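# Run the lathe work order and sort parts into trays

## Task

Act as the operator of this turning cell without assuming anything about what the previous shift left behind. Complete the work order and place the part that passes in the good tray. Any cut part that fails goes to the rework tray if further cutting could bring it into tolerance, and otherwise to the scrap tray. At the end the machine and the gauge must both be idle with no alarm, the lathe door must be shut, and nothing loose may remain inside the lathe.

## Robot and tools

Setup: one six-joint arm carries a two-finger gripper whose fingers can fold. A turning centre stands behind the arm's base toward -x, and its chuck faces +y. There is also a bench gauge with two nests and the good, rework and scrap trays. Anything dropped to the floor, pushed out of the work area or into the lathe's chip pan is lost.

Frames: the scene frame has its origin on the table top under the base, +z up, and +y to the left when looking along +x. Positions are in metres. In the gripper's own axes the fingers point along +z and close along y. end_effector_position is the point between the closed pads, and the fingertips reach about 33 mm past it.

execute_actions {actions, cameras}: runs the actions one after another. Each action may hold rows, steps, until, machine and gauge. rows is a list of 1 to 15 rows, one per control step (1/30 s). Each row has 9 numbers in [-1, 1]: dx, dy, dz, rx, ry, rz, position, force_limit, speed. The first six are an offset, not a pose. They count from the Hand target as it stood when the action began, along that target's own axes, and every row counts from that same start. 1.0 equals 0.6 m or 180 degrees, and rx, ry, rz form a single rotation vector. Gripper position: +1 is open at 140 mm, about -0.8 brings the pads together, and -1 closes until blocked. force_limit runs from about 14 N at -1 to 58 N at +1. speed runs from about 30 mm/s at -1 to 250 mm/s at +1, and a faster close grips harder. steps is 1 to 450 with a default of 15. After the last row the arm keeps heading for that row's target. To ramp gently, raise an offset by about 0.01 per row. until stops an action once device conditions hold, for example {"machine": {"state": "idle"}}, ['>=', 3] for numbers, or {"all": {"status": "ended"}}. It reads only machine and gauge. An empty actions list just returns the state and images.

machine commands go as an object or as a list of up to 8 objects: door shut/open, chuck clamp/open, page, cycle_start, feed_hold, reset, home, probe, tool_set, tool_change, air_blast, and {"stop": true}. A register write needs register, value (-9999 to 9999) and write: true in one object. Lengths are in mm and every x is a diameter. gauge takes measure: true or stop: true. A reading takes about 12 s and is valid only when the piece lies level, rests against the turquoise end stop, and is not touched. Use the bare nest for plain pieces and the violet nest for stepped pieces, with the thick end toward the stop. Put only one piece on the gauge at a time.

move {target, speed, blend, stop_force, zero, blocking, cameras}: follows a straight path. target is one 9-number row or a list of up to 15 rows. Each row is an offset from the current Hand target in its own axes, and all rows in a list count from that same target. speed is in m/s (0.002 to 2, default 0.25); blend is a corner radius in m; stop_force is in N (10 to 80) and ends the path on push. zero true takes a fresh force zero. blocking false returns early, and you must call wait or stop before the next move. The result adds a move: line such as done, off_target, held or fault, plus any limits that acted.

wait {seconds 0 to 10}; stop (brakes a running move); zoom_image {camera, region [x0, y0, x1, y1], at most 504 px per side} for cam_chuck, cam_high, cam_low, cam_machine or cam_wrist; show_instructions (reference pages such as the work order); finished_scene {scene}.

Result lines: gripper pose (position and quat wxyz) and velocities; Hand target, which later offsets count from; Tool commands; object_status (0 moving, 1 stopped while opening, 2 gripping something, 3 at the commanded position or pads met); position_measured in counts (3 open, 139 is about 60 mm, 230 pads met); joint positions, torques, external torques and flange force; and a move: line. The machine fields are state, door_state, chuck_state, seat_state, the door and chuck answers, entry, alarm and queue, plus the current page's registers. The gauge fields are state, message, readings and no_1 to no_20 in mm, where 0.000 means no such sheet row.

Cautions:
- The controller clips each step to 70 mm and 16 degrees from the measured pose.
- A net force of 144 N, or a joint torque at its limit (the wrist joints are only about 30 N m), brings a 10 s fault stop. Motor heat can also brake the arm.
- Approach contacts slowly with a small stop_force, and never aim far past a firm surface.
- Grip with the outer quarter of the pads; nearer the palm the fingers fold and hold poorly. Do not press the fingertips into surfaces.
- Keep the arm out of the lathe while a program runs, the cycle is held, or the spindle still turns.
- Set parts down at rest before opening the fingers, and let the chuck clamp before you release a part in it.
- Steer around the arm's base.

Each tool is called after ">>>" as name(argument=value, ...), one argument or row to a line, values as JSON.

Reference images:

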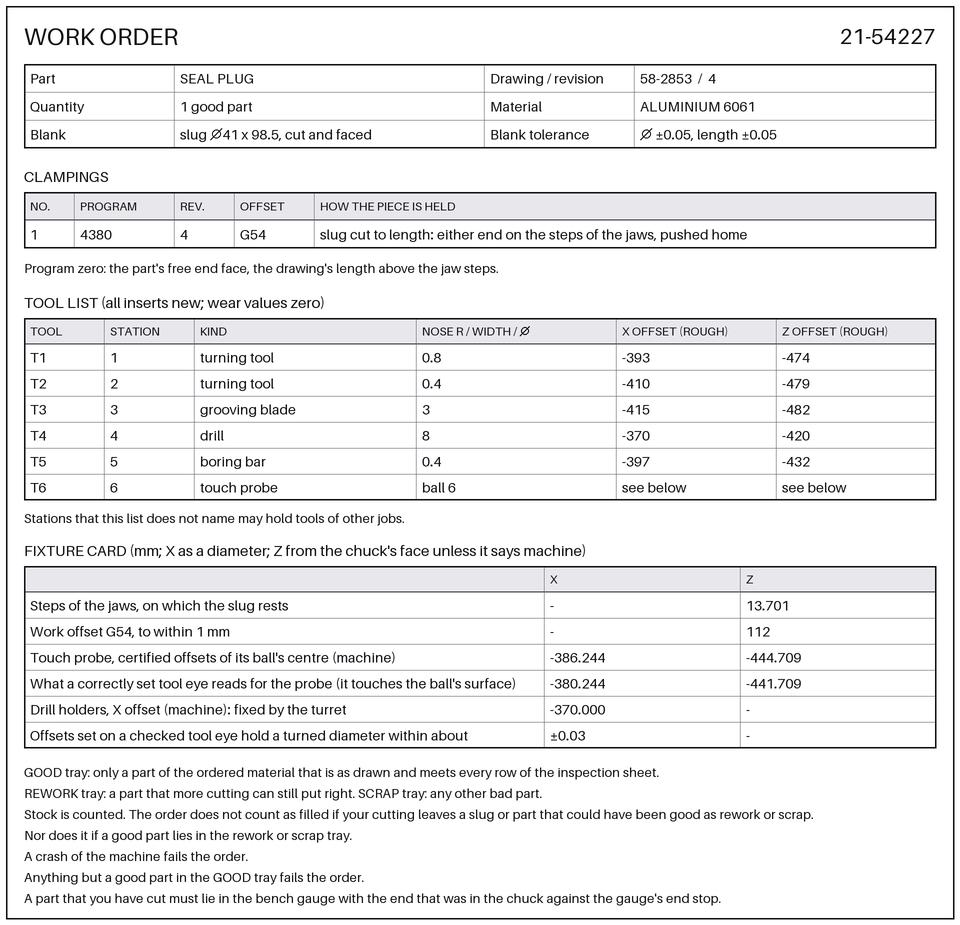

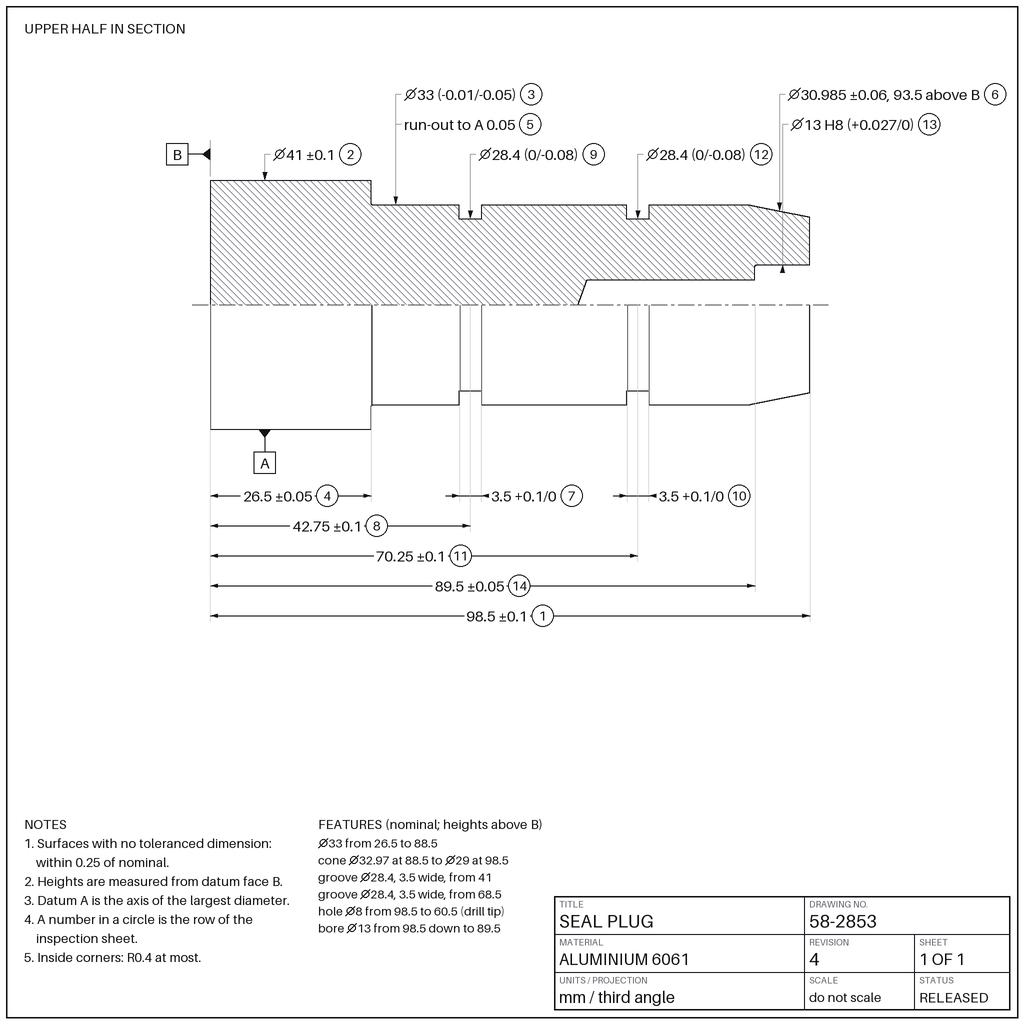

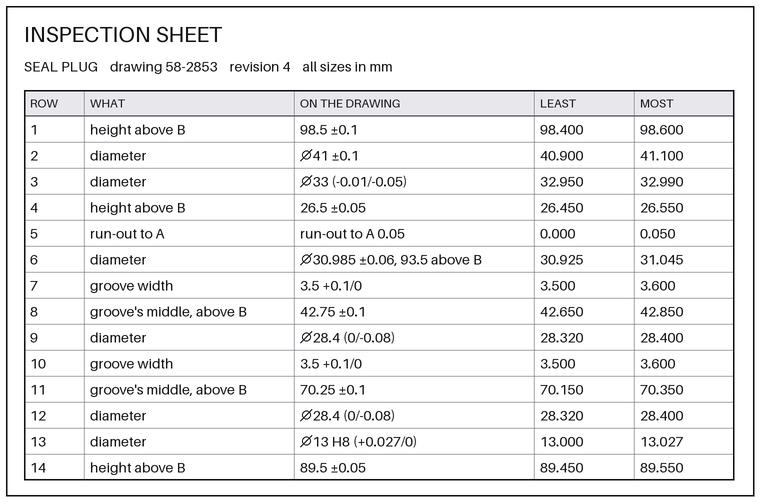

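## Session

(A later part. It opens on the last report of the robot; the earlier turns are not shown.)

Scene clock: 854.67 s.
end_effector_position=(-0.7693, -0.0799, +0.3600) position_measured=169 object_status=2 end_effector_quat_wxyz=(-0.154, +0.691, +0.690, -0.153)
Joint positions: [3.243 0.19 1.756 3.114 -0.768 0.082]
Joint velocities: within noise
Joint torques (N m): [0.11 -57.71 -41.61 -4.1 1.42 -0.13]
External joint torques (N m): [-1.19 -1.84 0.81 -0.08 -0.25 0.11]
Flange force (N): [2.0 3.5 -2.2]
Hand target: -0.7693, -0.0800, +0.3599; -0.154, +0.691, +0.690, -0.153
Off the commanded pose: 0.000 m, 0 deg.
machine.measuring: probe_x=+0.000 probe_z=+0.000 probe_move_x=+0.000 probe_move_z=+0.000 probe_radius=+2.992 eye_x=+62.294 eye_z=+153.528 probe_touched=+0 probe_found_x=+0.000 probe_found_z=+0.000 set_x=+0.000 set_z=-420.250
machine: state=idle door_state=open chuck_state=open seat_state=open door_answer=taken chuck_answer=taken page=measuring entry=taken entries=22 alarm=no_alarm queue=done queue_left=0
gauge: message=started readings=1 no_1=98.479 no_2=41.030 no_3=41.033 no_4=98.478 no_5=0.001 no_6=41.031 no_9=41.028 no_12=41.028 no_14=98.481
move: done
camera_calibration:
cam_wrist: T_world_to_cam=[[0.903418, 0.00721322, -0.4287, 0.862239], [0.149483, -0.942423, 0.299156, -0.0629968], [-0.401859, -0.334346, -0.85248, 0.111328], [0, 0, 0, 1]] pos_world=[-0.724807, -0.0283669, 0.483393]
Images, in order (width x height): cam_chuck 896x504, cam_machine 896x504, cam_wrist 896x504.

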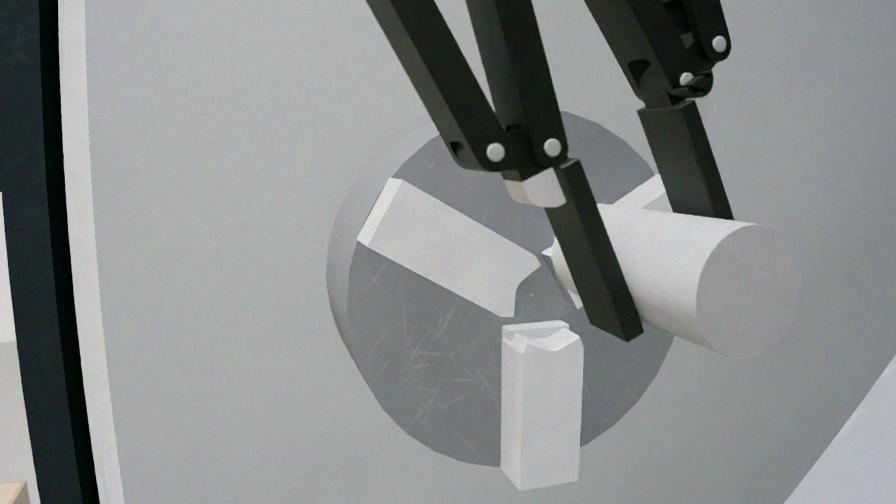

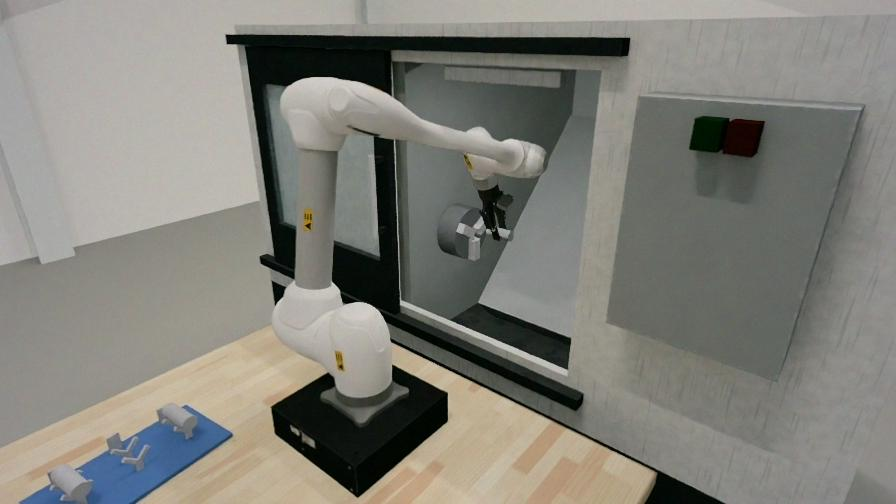

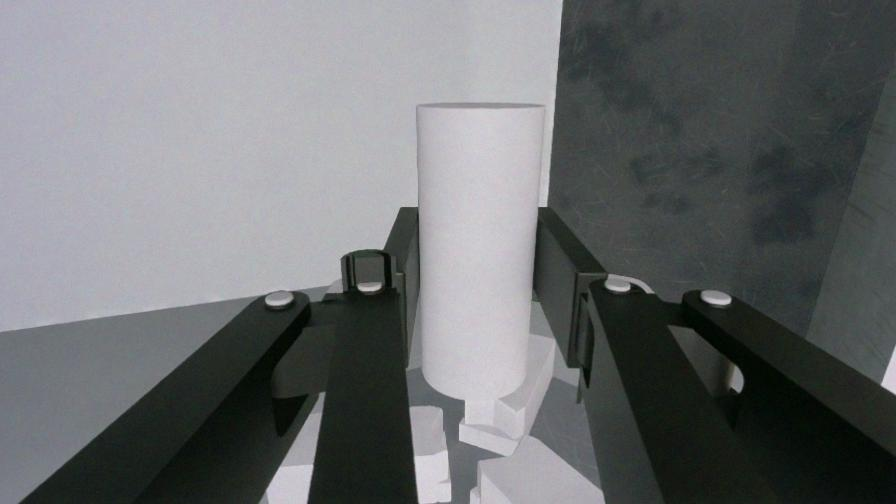

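>>> move(
  target=[-0.0583, 0.0127, 0.071, 0, 0, 0, -1, -0.05, -1],
  speed=0.12,
  cameras=["cam_machine", "cam_wrist", "cam_chuck"],
)

>>> zoom_image(
  camera="cam_wrist",
  region=[370, 300, 620, 504],
)

>>> zoom_image(
  camera="cam_chuck",
  region=[480, 200, 720, 400],
)

Scene clock: 878.00 s.
end_effector_position=(-0.7804, -0.1148, +0.3179) position_measured=169 object_status=2 end_effector_quat_wxyz=(-0.154, +0.691, +0.690, -0.152)
Joint positions: [3.297 0.241 1.773 3.078 -0.703 0.159]
Joint velocities: within noise
Joint torques (N m): [-0.62 -61.93 -40.41 -4.1 1.42 -0.15]
External joint torques (N m): [-0.25 -1.8 0.62 -0.01 -0.26 0.13]
Flange force (N): [0.7 2.9 -2.5]
Hand target: -0.7805, -0.1149, +0.3180; -0.154, +0.691, +0.690, -0.153
Off the commanded pose: 0.000 m, 0 deg.
machine.measuring: probe_x=+0.000 probe_z=+0.000 probe_move_x=+0.000 probe_move_z=+0.000 probe_radius=+2.992 eye_x=+62.294 eye_z=+153.528 probe_touched=+0 probe_found_x=+0.000 probe_found_z=+0.000 set_x=+0.000 set_z=-420.250
machine: state=idle door_state=open chuck_state=open seat_state=open door_answer=taken chuck_answer=taken page=measuring entry=taken entries=22 alarm=no_alarm queue=done queue_left=0
gauge: message=started readings=1 no_1=98.479 no_2=41.030 no_3=41.033 no_4=98.478 no_5=0.001 no_6=41.031 no_9=41.028 no_12=41.028 no_14=98.481
move: done
camera_calibration:
cam_wrist: T_world_to_cam=[[0.903598, 0.00736143, -0.428318, 0.854485], [0.149444, -0.942454, 0.299076, -0.0816589], [-0.401468, -0.334254, -0.8527, 0.0597843], [0, 0, 0, 1]] pos_world=[-0.735906, -0.0632669, 0.441391]
Images, in order (width x height): cam_chuck 896x504, cam_machine 896x504, cam_wrist 896x504.

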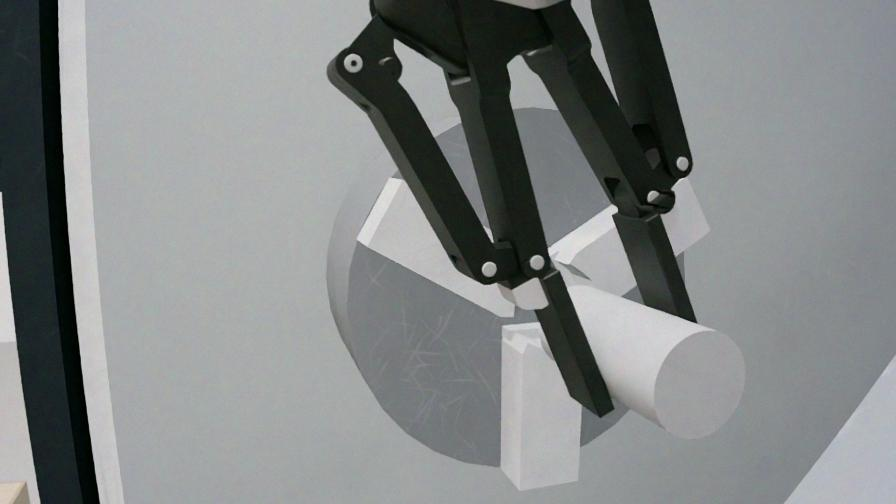

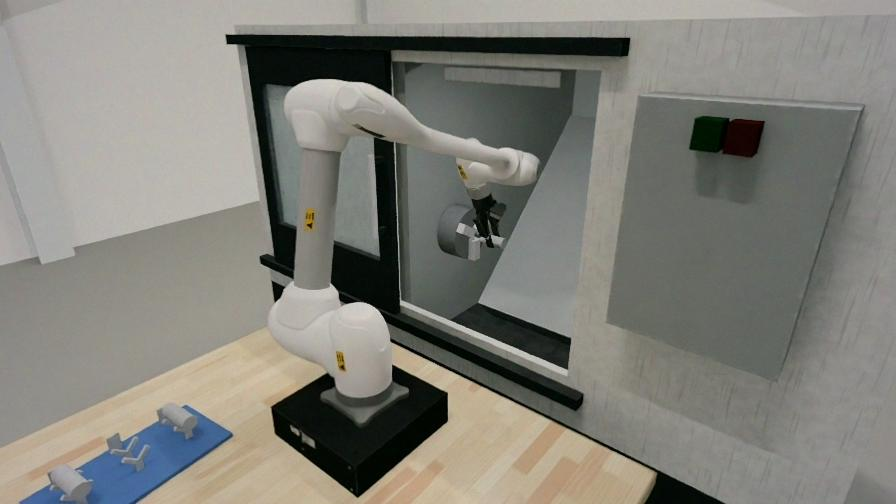

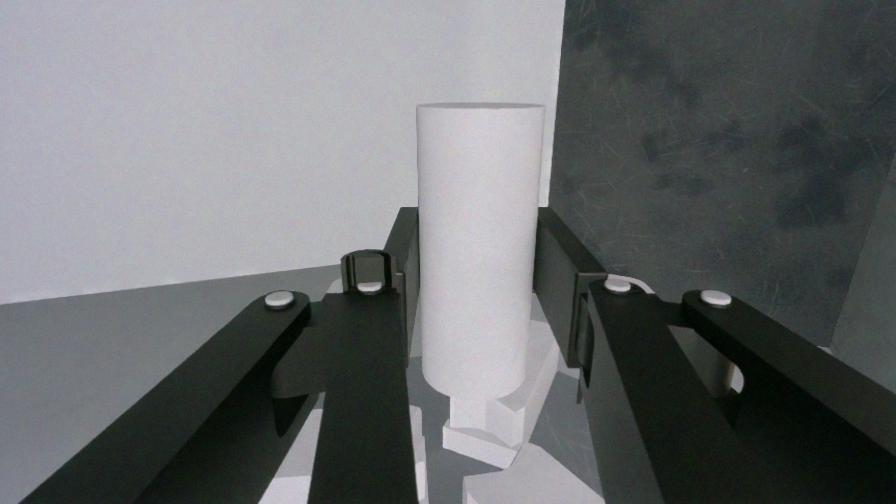

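Scaled by 2.016.

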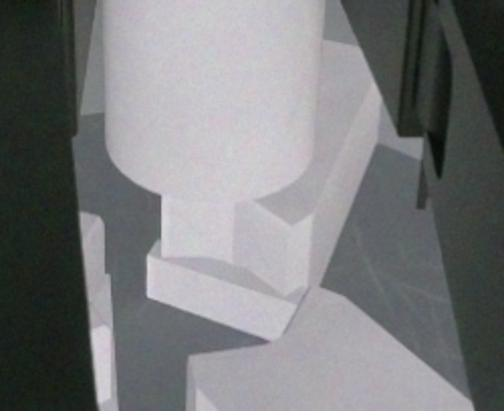

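Scaled by 2.100.

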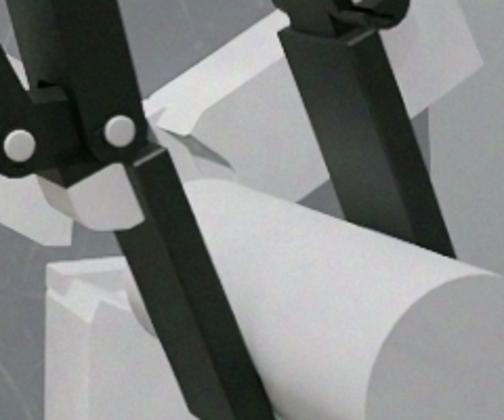

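>>> move(
  target=[-0.06, 0, 0, 0, 0, 0, -1, -0.05, -1],
  speed=0.03,
  stop_force=20,
  cameras=["cam_chuck", "cam_wrist"],
)

Scene clock: 904.67 s.
end_effector_position=(-0.7805, -0.1487, +0.3180) position_measured=169 object_status=2 end_effector_quat_wxyz=(-0.154, +0.690, +0.690, -0.153)
Joint positions: [3.348 0.251 1.76 3.046 -0.71 0.23]
Joint velocities: within noise
Joint torques (N m): [15.01 -60 -41.19 0.45 3.06 0.22]
External joint torques (N m): [-16.16 -5 1.17 -4.63 -1.91 -0.24]
Flange force (N): [22.1 2.9 -6.8]
Hand target: -0.7805, -0.1486, +0.3180; -0.154, +0.691, +0.690, -0.152 (not the last commanded pose)
Off the commanded pose: 0.002 m, 0 deg.
machine.measuring: probe_x=+0.000 probe_z=+0.000 probe_move_x=+0.000 probe_move_z=+0.000 probe_radius=+2.992 eye_x=+62.294 eye_z=+153.528 probe_touched=+0 probe_found_x=+0.000 probe_found_z=+0.000 set_x=+0.000 set_z=-420.250
machine: state=idle door_state=open chuck_state=open seat_state=open door_answer=taken chuck_answer=taken page=measuring entry=taken entries=22 alarm=no_alarm queue=done queue_left=0
gauge: message=started readings=1 no_1=98.479 no_2=41.030 no_3=41.033 no_4=98.478 no_5=0.001 no_6=41.031 no_9=41.028 no_12=41.028 no_14=98.481
move: contact
camera_calibration:
cam_wrist: T_world_to_cam=[[0.903495, 0.00737256, -0.428536, 0.854889], [0.149564, -0.942422, 0.299117, -0.113456], [-0.401657, -0.334344, -0.852576, 0.04833], [0, 0, 0, 1]] pos_world=[-0.736006, -0.0970672, 0.441492]
Images, in order (width x height): cam_chuck 896x504, cam_wrist 896x504.

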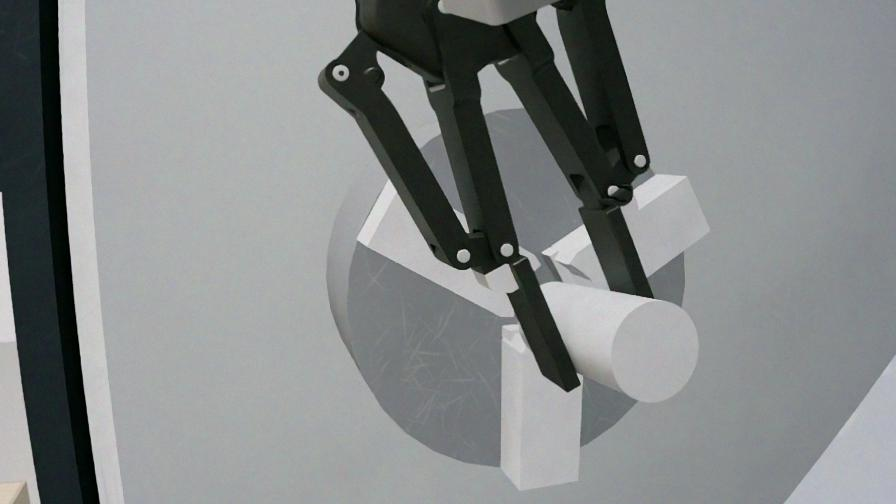

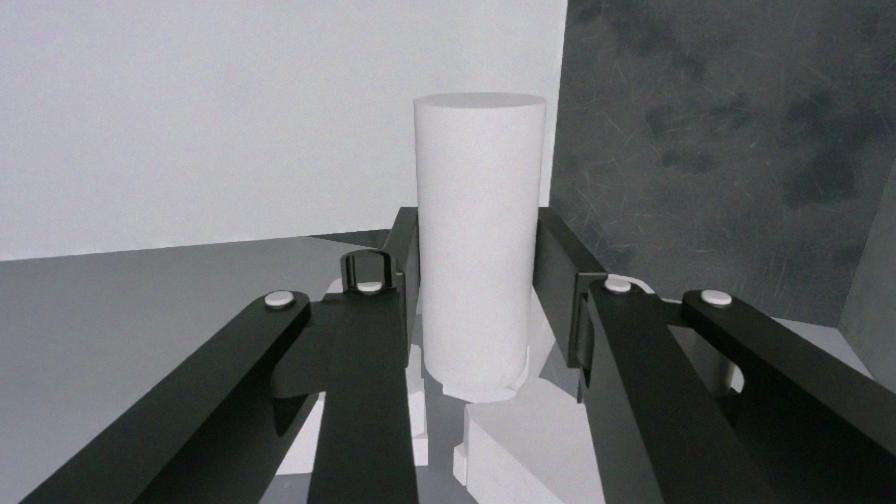

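>>> zoom_image(
  camera="cam_chuck",
  region=[420, 150, 740, 420],
)

>>> zoom_image(
  camera="cam_wrist",
  region=[380, 320, 600, 504],
)

Scaled by 1.575.

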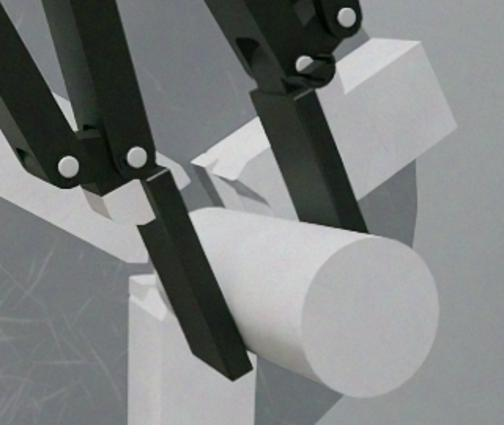

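Scaled by 2.291.

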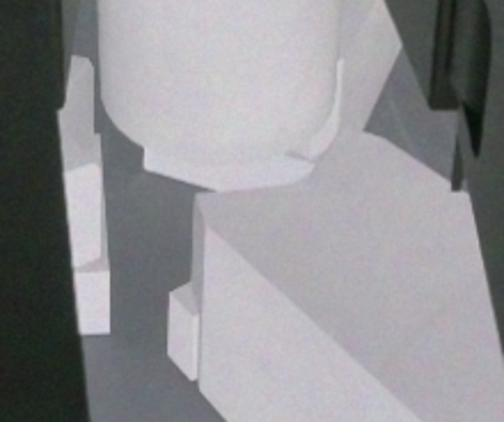

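>>> move(
  target=[0.012, 0, 0, 0, 0, 0, -1, -0.05, -1],
  speed=0.03,
  cameras=["cam_chuck", "cam_wrist"],
)

>>> zoom_image(
  camera="cam_chuck",
  region=[470, 170, 730, 420],
)

>>> zoom_image(
  camera="cam_wrist",
  region=[380, 320, 600, 504],
)

Scene clock: 944.43 s.
end_effector_position=(-0.7805, -0.1414, +0.3180) position_measured=169 object_status=2 end_effector_quat_wxyz=(-0.154, +0.691, +0.690, -0.152)
Joint positions: [3.337 0.248 1.763 3.053 -0.708 0.215]
Joint velocities: within noise
Joint torques (N m): [-0.11 -62.13 -40.64 -4.09 1.48 -0.16]
External joint torques (N m): [-0.54 -2.7 0.66 -0.07 -0.33 0.14]
Flange force (N): [1.5 3.8 -3.6]
Hand target: -0.7805, -0.1414, +0.3180; -0.154, +0.691, +0.690, -0.152
Off the commanded pose: 0.000 m, 0 deg.
machine.measuring: probe_x=+0.000 probe_z=+0.000 probe_move_x=+0.000 probe_move_z=+0.000 probe_radius=+2.992 eye_x=+62.294 eye_z=+153.528 probe_touched=+0 probe_found_x=+0.000 probe_found_z=+0.000 set_x=+0.000 set_z=-420.250
machine: state=idle door_state=open chuck_state=open seat_state=open door_answer=taken chuck_answer=taken page=measuring entry=taken entries=22 alarm=no_alarm queue=done queue_left=0
gauge: message=started readings=1 no_1=98.479 no_2=41.030 no_3=41.033 no_4=98.478 no_5=0.001 no_6=41.031 no_9=41.028 no_12=41.028 no_14=98.481
move: done
camera_calibration:
cam_wrist: T_world_to_cam=[[0.903508, 0.00728752, -0.428509, 0.854825], [0.149445, -0.942454, 0.299075, -0.106648], [-0.40167, -0.334255, -0.852604, 0.0507811], [0, 0, 0, 1]] pos_world=[-0.736006, -0.0897668, 0.441492]
Images, in order (width x height): cam_chuck 896x504, cam_wrist 896x504.

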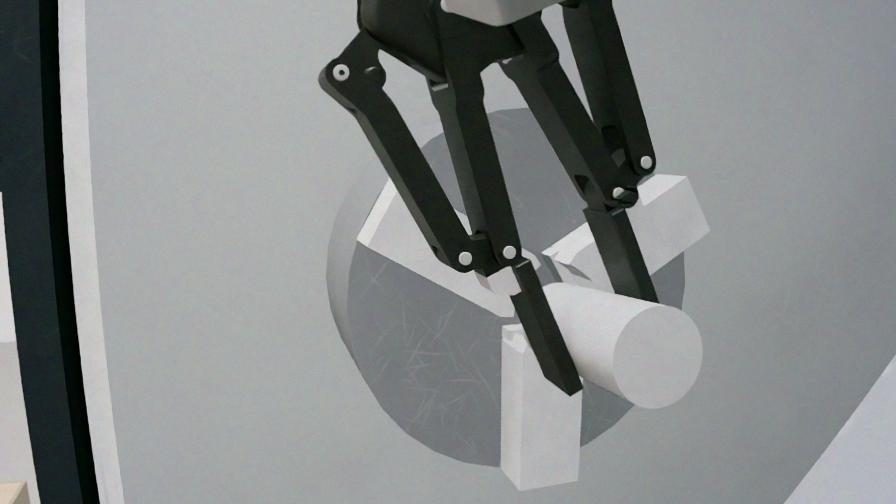

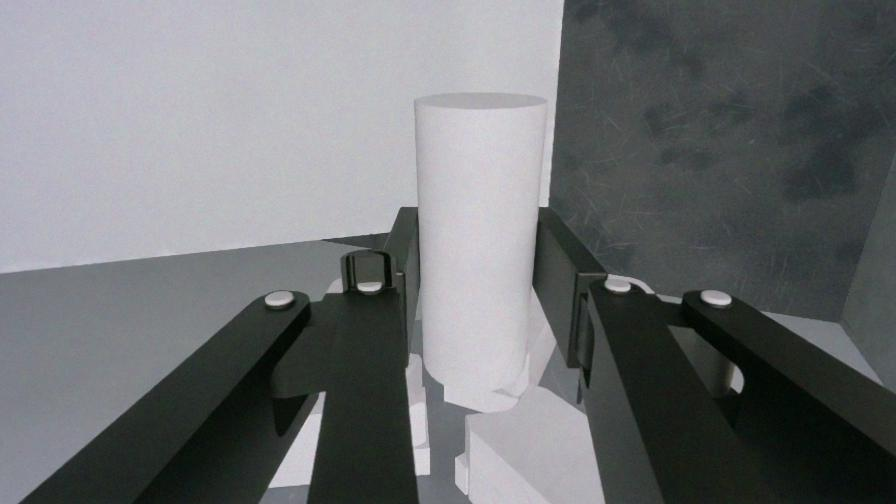

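Scaled by 1.938.

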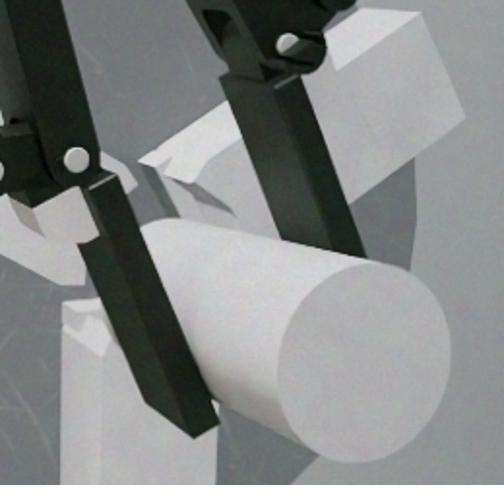

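Scaled by 2.291.

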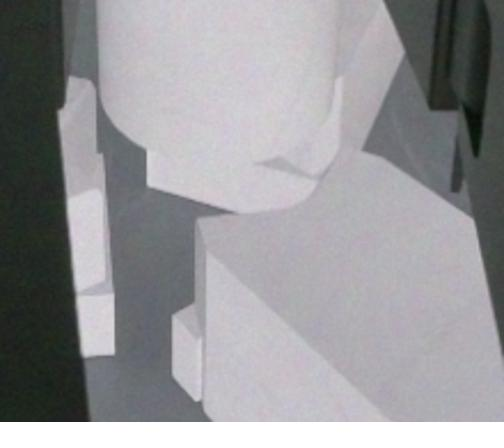

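>>> zoom_image(
  camera="cam_wrist",
  region=[400, 350, 560, 440],
)

>>> zoom_image(
  camera="cam_chuck",
  region=[480, 210, 600, 360],
)

Scaled by 3.150.

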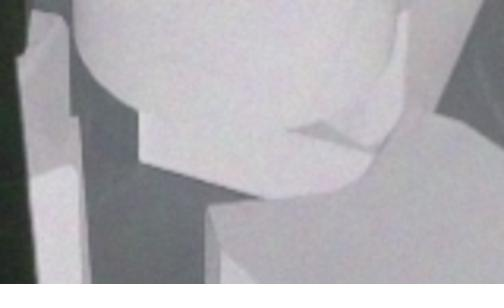

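Scaled by 3.360.

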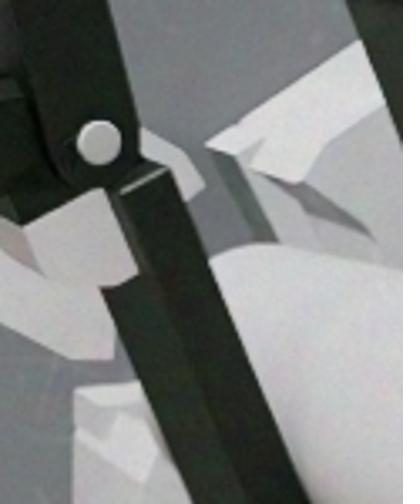

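>>> move(
  target=[0, -0.0016, 0.0023, 0, 0, 0, -1, -0.05, -1],
  speed=0.02,
  cameras=[],
)

>>> move(
  target=[-0.05, 0, 0, 0, 0, 0, -1, -0.05, -1],
  speed=0.02,
  stop_force=15,
  cameras=["cam_chuck", "cam_wrist"],
)

Scene clock: 983.37 s.
end_effector_position=(-0.7819, -0.1414, +0.3172) position_measured=169 object_status=2 end_effector_quat_wxyz=(-0.154, +0.691, +0.690, -0.153)
Joint positions: [3.336 0.251 1.761 3.053 -0.707 0.214]
Joint velocities: within noise
Joint torques (N m): [0.37 -62.84 -40.5 -4.11 1.54 -0.15]
External joint torques (N m): [-1.37 -2.15 0.63 -0.04 -0.39 0.13]
Flange force (N): [2.6 2.9 -3.0]
Hand target: -0.7819, -0.1414, +0.3172; -0.154, +0.691, +0.690, -0.152
Off the commanded pose: 0.000 m, 0 deg.
machine.measuring: probe_x=+0.000 probe_z=+0.000 probe_move_x=+0.000 probe_move_z=+0.000 probe_radius=+2.992 eye_x=+62.294 eye_z=+153.528 probe_touched=+0 probe_found_x=+0.000 probe_found_z=+0.000 set_x=+0.000 set_z=-420.250
machine: state=idle door_state=open chuck_state=open seat_state=open door_answer=taken chuck_answer=taken page=measuring entry=taken entries=22 alarm=no_alarm queue=done queue_left=0
gauge: message=started readings=1 no_1=98.479 no_2=41.030 no_3=41.033 no_4=98.478 no_5=0.001 no_6=41.031 no_9=41.028 no_12=41.028 no_14=98.481
move: done
No camera images: "cameras" was empty.

Scene clock: 984.33 s.
end_effector_position=(-0.7820, -0.1463, +0.3172) position_measured=169 object_status=2 end_effector_quat_wxyz=(-0.154, +0.690, +0.690, -0.152)
Joint positions: [3.344 0.253 1.759 3.048 -0.709 0.225]
Joint velocities: within noise
Joint torques (N m): [13.84 -60.94 -40.63 0.04 2.54 0.13]
External joint torques (N m): [-15.07 -4.14 0.89 -4.19 -1.41 -0.15]
Flange force (N): [20.3 2.2 -5.2]
Hand target: -0.7820, -0.1463, +0.3172; -0.154, +0.690, +0.690, -0.152 (not the last commanded pose)
Off the commanded pose: 0.025 m, 0 deg.
machine.measuring: probe_x=+0.000 probe_z=+0.000 probe_move_x=+0.000 probe_move_z=+0.000 probe_radius=+2.992 eye_x=+62.294 eye_z=+153.528 probe_touched=+0 probe_found_x=+0.000 probe_found_z=+0.000 set_x=+0.000 set_z=-420.250
machine: state=idle door_state=open chuck_state=open seat_state=open door_answer=taken chuck_answer=taken page=measuring entry=taken entries=22 alarm=no_alarm queue=done queue_left=0
gauge: message=started readings=1 no_1=98.479 no_2=41.030 no_3=41.033 no_4=98.478 no_5=0.001 no_6=41.031 no_9=41.028 no_12=41.028 no_14=98.481
move: contact
camera_calibration:
cam_wrist: T_world_to_cam=[[0.903445, 0.00755931, -0.428636, 0.85591], [0.14955, -0.942593, 0.298586, -0.110616], [-0.401772, -0.333858, -0.852712, 0.0478346], [0, 0, 0, 1]] pos_world=[-0.737506, -0.094766, 0.440691]
Images, in order (width x height): cam_chuck 896x504, cam_wrist 896x504.

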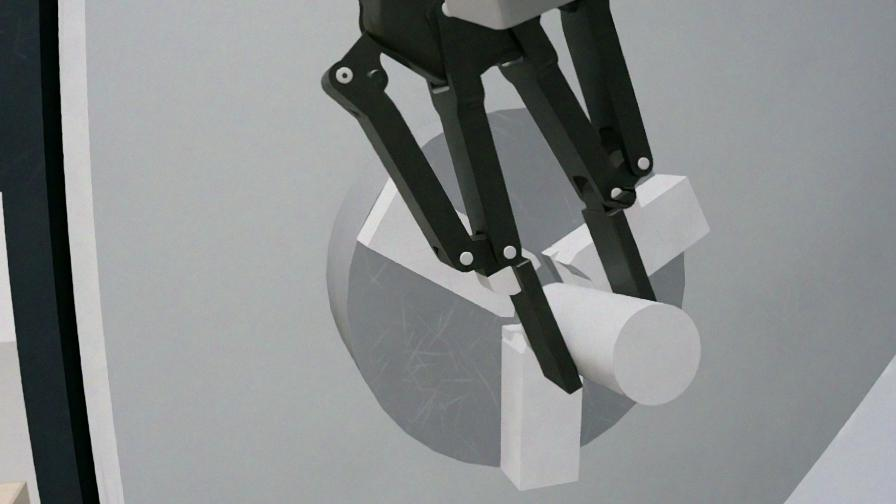

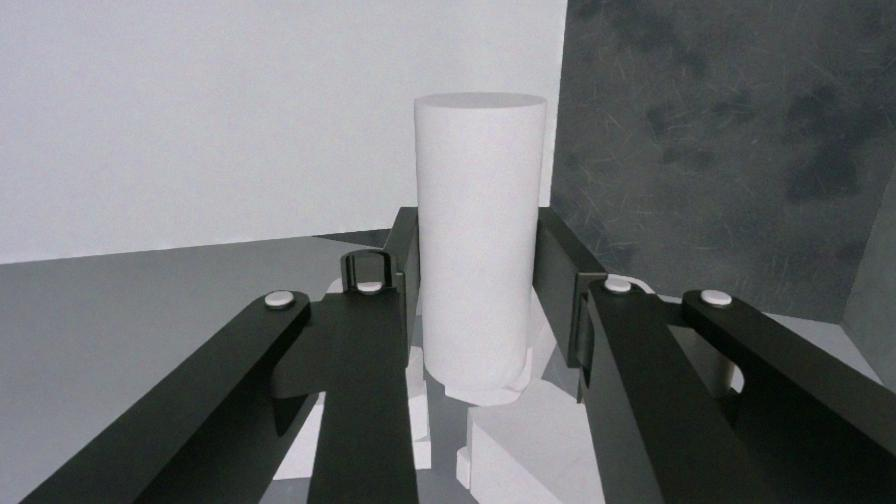

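>>> move(
  target=[
    [0.006, 0, 0, 0, 0, 0, -1, -0.05, -1],
    [0.006, -0.00137, -0.00488, 0, 0, 0, -1, -0.05, -1],
  ],
  speed=0.02,
  cameras=[],
)

>>> move(
  target=[-0.05, 0, 0, 0, 0, 0, -1, -0.05, -1],
  speed=0.02,
  stop_force=15,
  cameras=["cam_chuck", "cam_wrist"],
)

Scene clock: 1009.20 s.
end_effector_position=(-0.7815, -0.1427, +0.3202) position_measured=169 object_status=2 end_effector_quat_wxyz=(-0.154, +0.690, +0.690, -0.152)
Joint positions: [3.339 0.249 1.758 3.051 -0.713 0.217]
Joint velocities: within noise
Joint torques (N m): [-0.35 -62.82 -40.53 -4.16 1.4 -0.12]
External joint torques (N m): [-0.76 -1.92 0.72 0 -0.26 0.1]
Flange force (N): [1.8 3.1 -2.5]
Hand target: -0.7815, -0.1427, +0.3202; -0.154, +0.690, +0.690, -0.152
Off the commanded pose: 0.000 m, 0 deg.
machine.measuring: probe_x=+0.000 probe_z=+0.000 probe_move_x=+0.000 probe_move_z=+0.000 probe_radius=+2.992 eye_x=+62.294 eye_z=+153.528 probe_touched=+0 probe_found_x=+0.000 probe_found_z=+0.000 set_x=+0.000 set_z=-420.250
machine: state=idle door_state=open chuck_state=open seat_state=open door_answer=taken chuck_answer=taken page=measuring entry=taken entries=22 alarm=no_alarm queue=done queue_left=0
gauge: message=started readings=1 no_1=98.479 no_2=41.030 no_3=41.033 no_4=98.478 no_5=0.001 no_6=41.031 no_9=41.028 no_12=41.028 no_14=98.481
move: done
No camera images: "cameras" was empty.

Scene clock: 1010.13 s.
end_effector_position=(-0.7816, -0.1468, +0.3204) position_measured=169 object_status=2 end_effector_quat_wxyz=(-0.155, +0.690, +0.690, -0.152)
Joint positions: [3.345 0.25 1.756 3.047 -0.714 0.226]
Joint velocities: within noise
Joint torques (N m): [13.96 -59.25 -39.34 -0.03 2.2 0.09]
External joint torques (N m): [-14.7 -5.81 -0.63 -4.14 -1.06 -0.11]
Flange force (N): [19.7 1.1 -7.0]
Hand target: -0.7816, -0.1468, +0.3203; -0.155, +0.690, +0.690, -0.152 (not the last commanded pose)
Off the commanded pose: 0.026 m, 0 deg.
machine.measuring: probe_x=+0.000 probe_z=+0.000 probe_move_x=+0.000 probe_move_z=+0.000 probe_radius=+2.992 eye_x=+62.294 eye_z=+153.528 probe_touched=+0 probe_found_x=+0.000 probe_found_z=+0.000 set_x=+0.000 set_z=-420.250
machine: state=idle door_state=open chuck_state=open seat_state=open door_answer=taken chuck_answer=taken page=measuring entry=taken entries=22 alarm=no_alarm queue=done queue_left=0
gauge: message=started readings=1 no_1=98.479 no_2=41.030 no_3=41.033 no_4=98.478 no_5=0.001 no_6=41.031 no_9=41.028 no_12=41.028 no_14=98.481
move: contact
camera_calibration:
cam_wrist: T_world_to_cam=[[0.903366, 0.00767547, -0.428802, 0.85695], [0.149567, -0.942706, 0.298221, -0.111938], [-0.401946, -0.333537, -0.852756, 0.0504797], [0, 0, 0, 1]] pos_world=[-0.737107, -0.0952652, 0.443891]
Images, in order (width x height): cam_chuck 896x504, cam_wrist 896x504.

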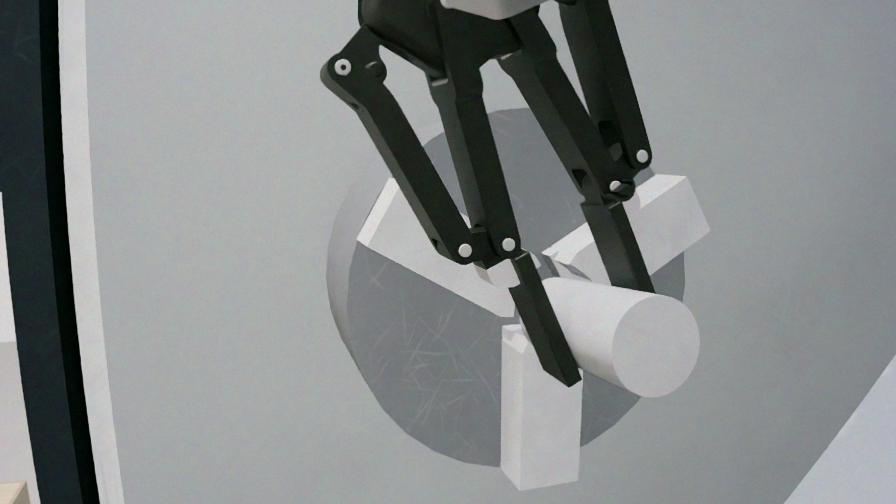

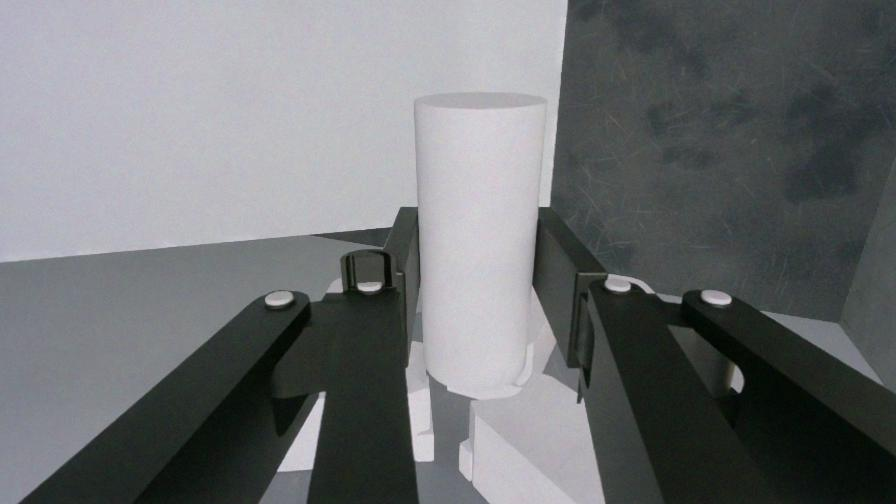

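>>> zoom_image(
  camera="cam_chuck",
  region=[490, 220, 610, 340],
)

>>> zoom_image(
  camera="cam_wrist",
  region=[400, 320, 560, 440],
)

Scaled by 4.200.

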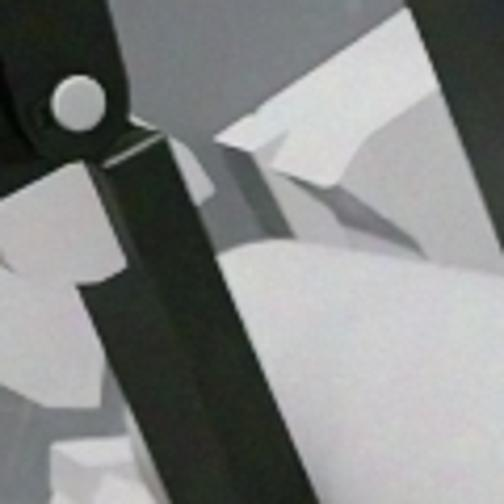

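Scaled by 3.150.

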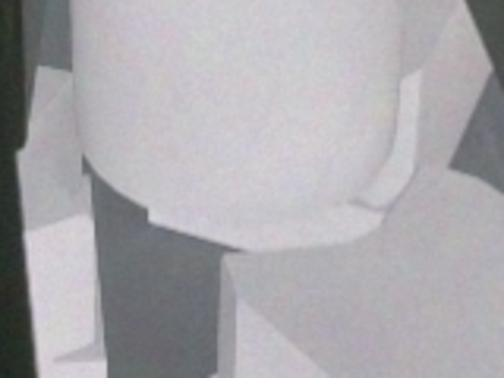

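>>> move(
  target=[0.03, 0, 0, 0, 0, 0, -1, -0.05, -1],
  speed=0.05,
  cameras=["cam_chuck", "cam_wrist"],
)

>>> zoom_image(
  camera="cam_wrist",
  region=[400, 70, 560, 160],
)

>>> zoom_image(
  camera="cam_chuck",
  region=[490, 200, 730, 420],
)

Scene clock: 1102.83 s.
end_effector_position=(-0.7816, -0.1288, +0.3204) position_measured=169 object_status=2 end_effector_quat_wxyz=(-0.155, +0.690, +0.690, -0.152)
Joint positions: [3.318 0.245 1.763 3.064 -0.71 0.189]
Joint velocities: within noise
Joint torques (N m): [-0.8 -62.53 -40.72 -4.11 1.45 -0.12]
External joint torques (N m): [-0.36 -1.71 0.85 -0.04 -0.31 0.1]
Flange force (N): [1.0 3.3 -2.4]
Hand target: -0.7816, -0.1288, +0.3204; -0.155, +0.690, +0.690, -0.152
Off the commanded pose: 0.000 m, 0 deg.
machine.measuring: probe_x=+0.000 probe_z=+0.000 probe_move_x=+0.000 probe_move_z=+0.000 probe_radius=+2.992 eye_x=+62.294 eye_z=+153.528 probe_touched=+0 probe_found_x=+0.000 probe_found_z=+0.000 set_x=+0.000 set_z=-420.250
machine: state=idle door_state=open chuck_state=open seat_state=open door_answer=taken chuck_answer=taken page=measuring entry=taken entries=22 alarm=no_alarm queue=done queue_left=0
gauge: message=started readings=1 no_1=98.479 no_2=41.030 no_3=41.033 no_4=98.478 no_5=0.001 no_6=41.031 no_9=41.028 no_12=41.028 no_14=98.481
move: done
camera_calibration:
cam_wrist: T_world_to_cam=[[0.903366, 0.00767547, -0.428802, 0.856722], [0.149567, -0.942706, 0.298221, -0.0949842], [-0.401946, -0.333537, -0.852756, 0.0565236], [0, 0, 0, 1]] pos_world=[-0.737007, -0.0772652, 0.443891]
Images, in order (width x height): cam_chuck 896x504, cam_wrist 896x504.

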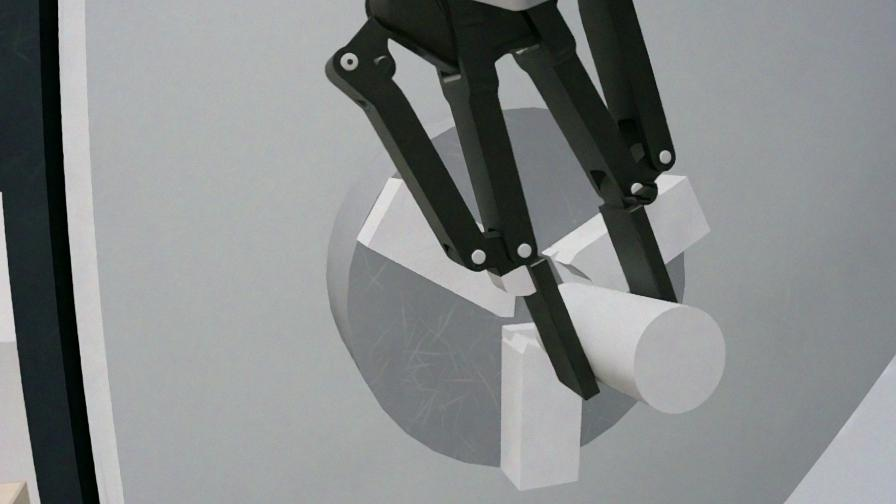

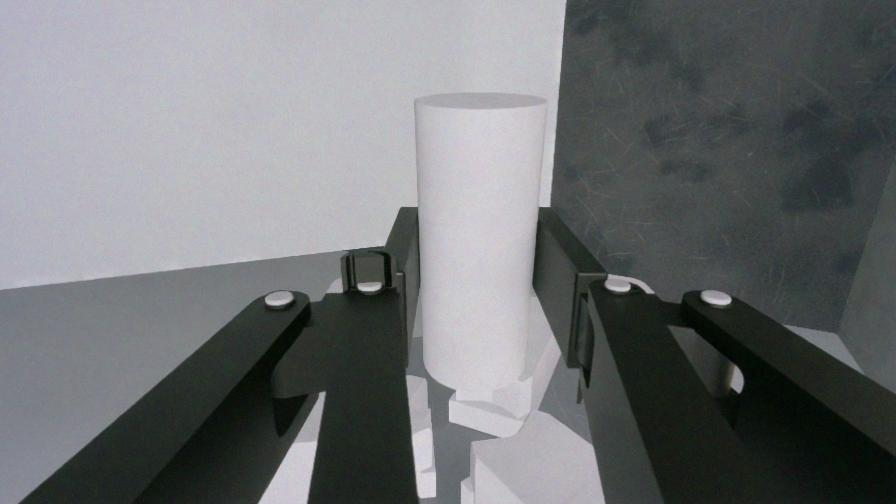

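Scaled by 3.150.

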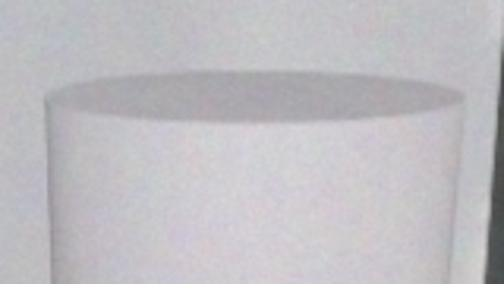

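Scaled by 2.100.

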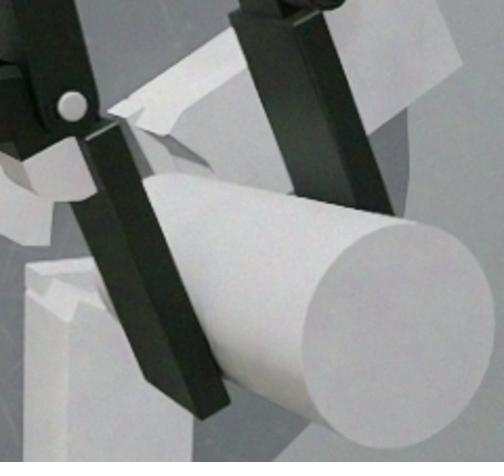

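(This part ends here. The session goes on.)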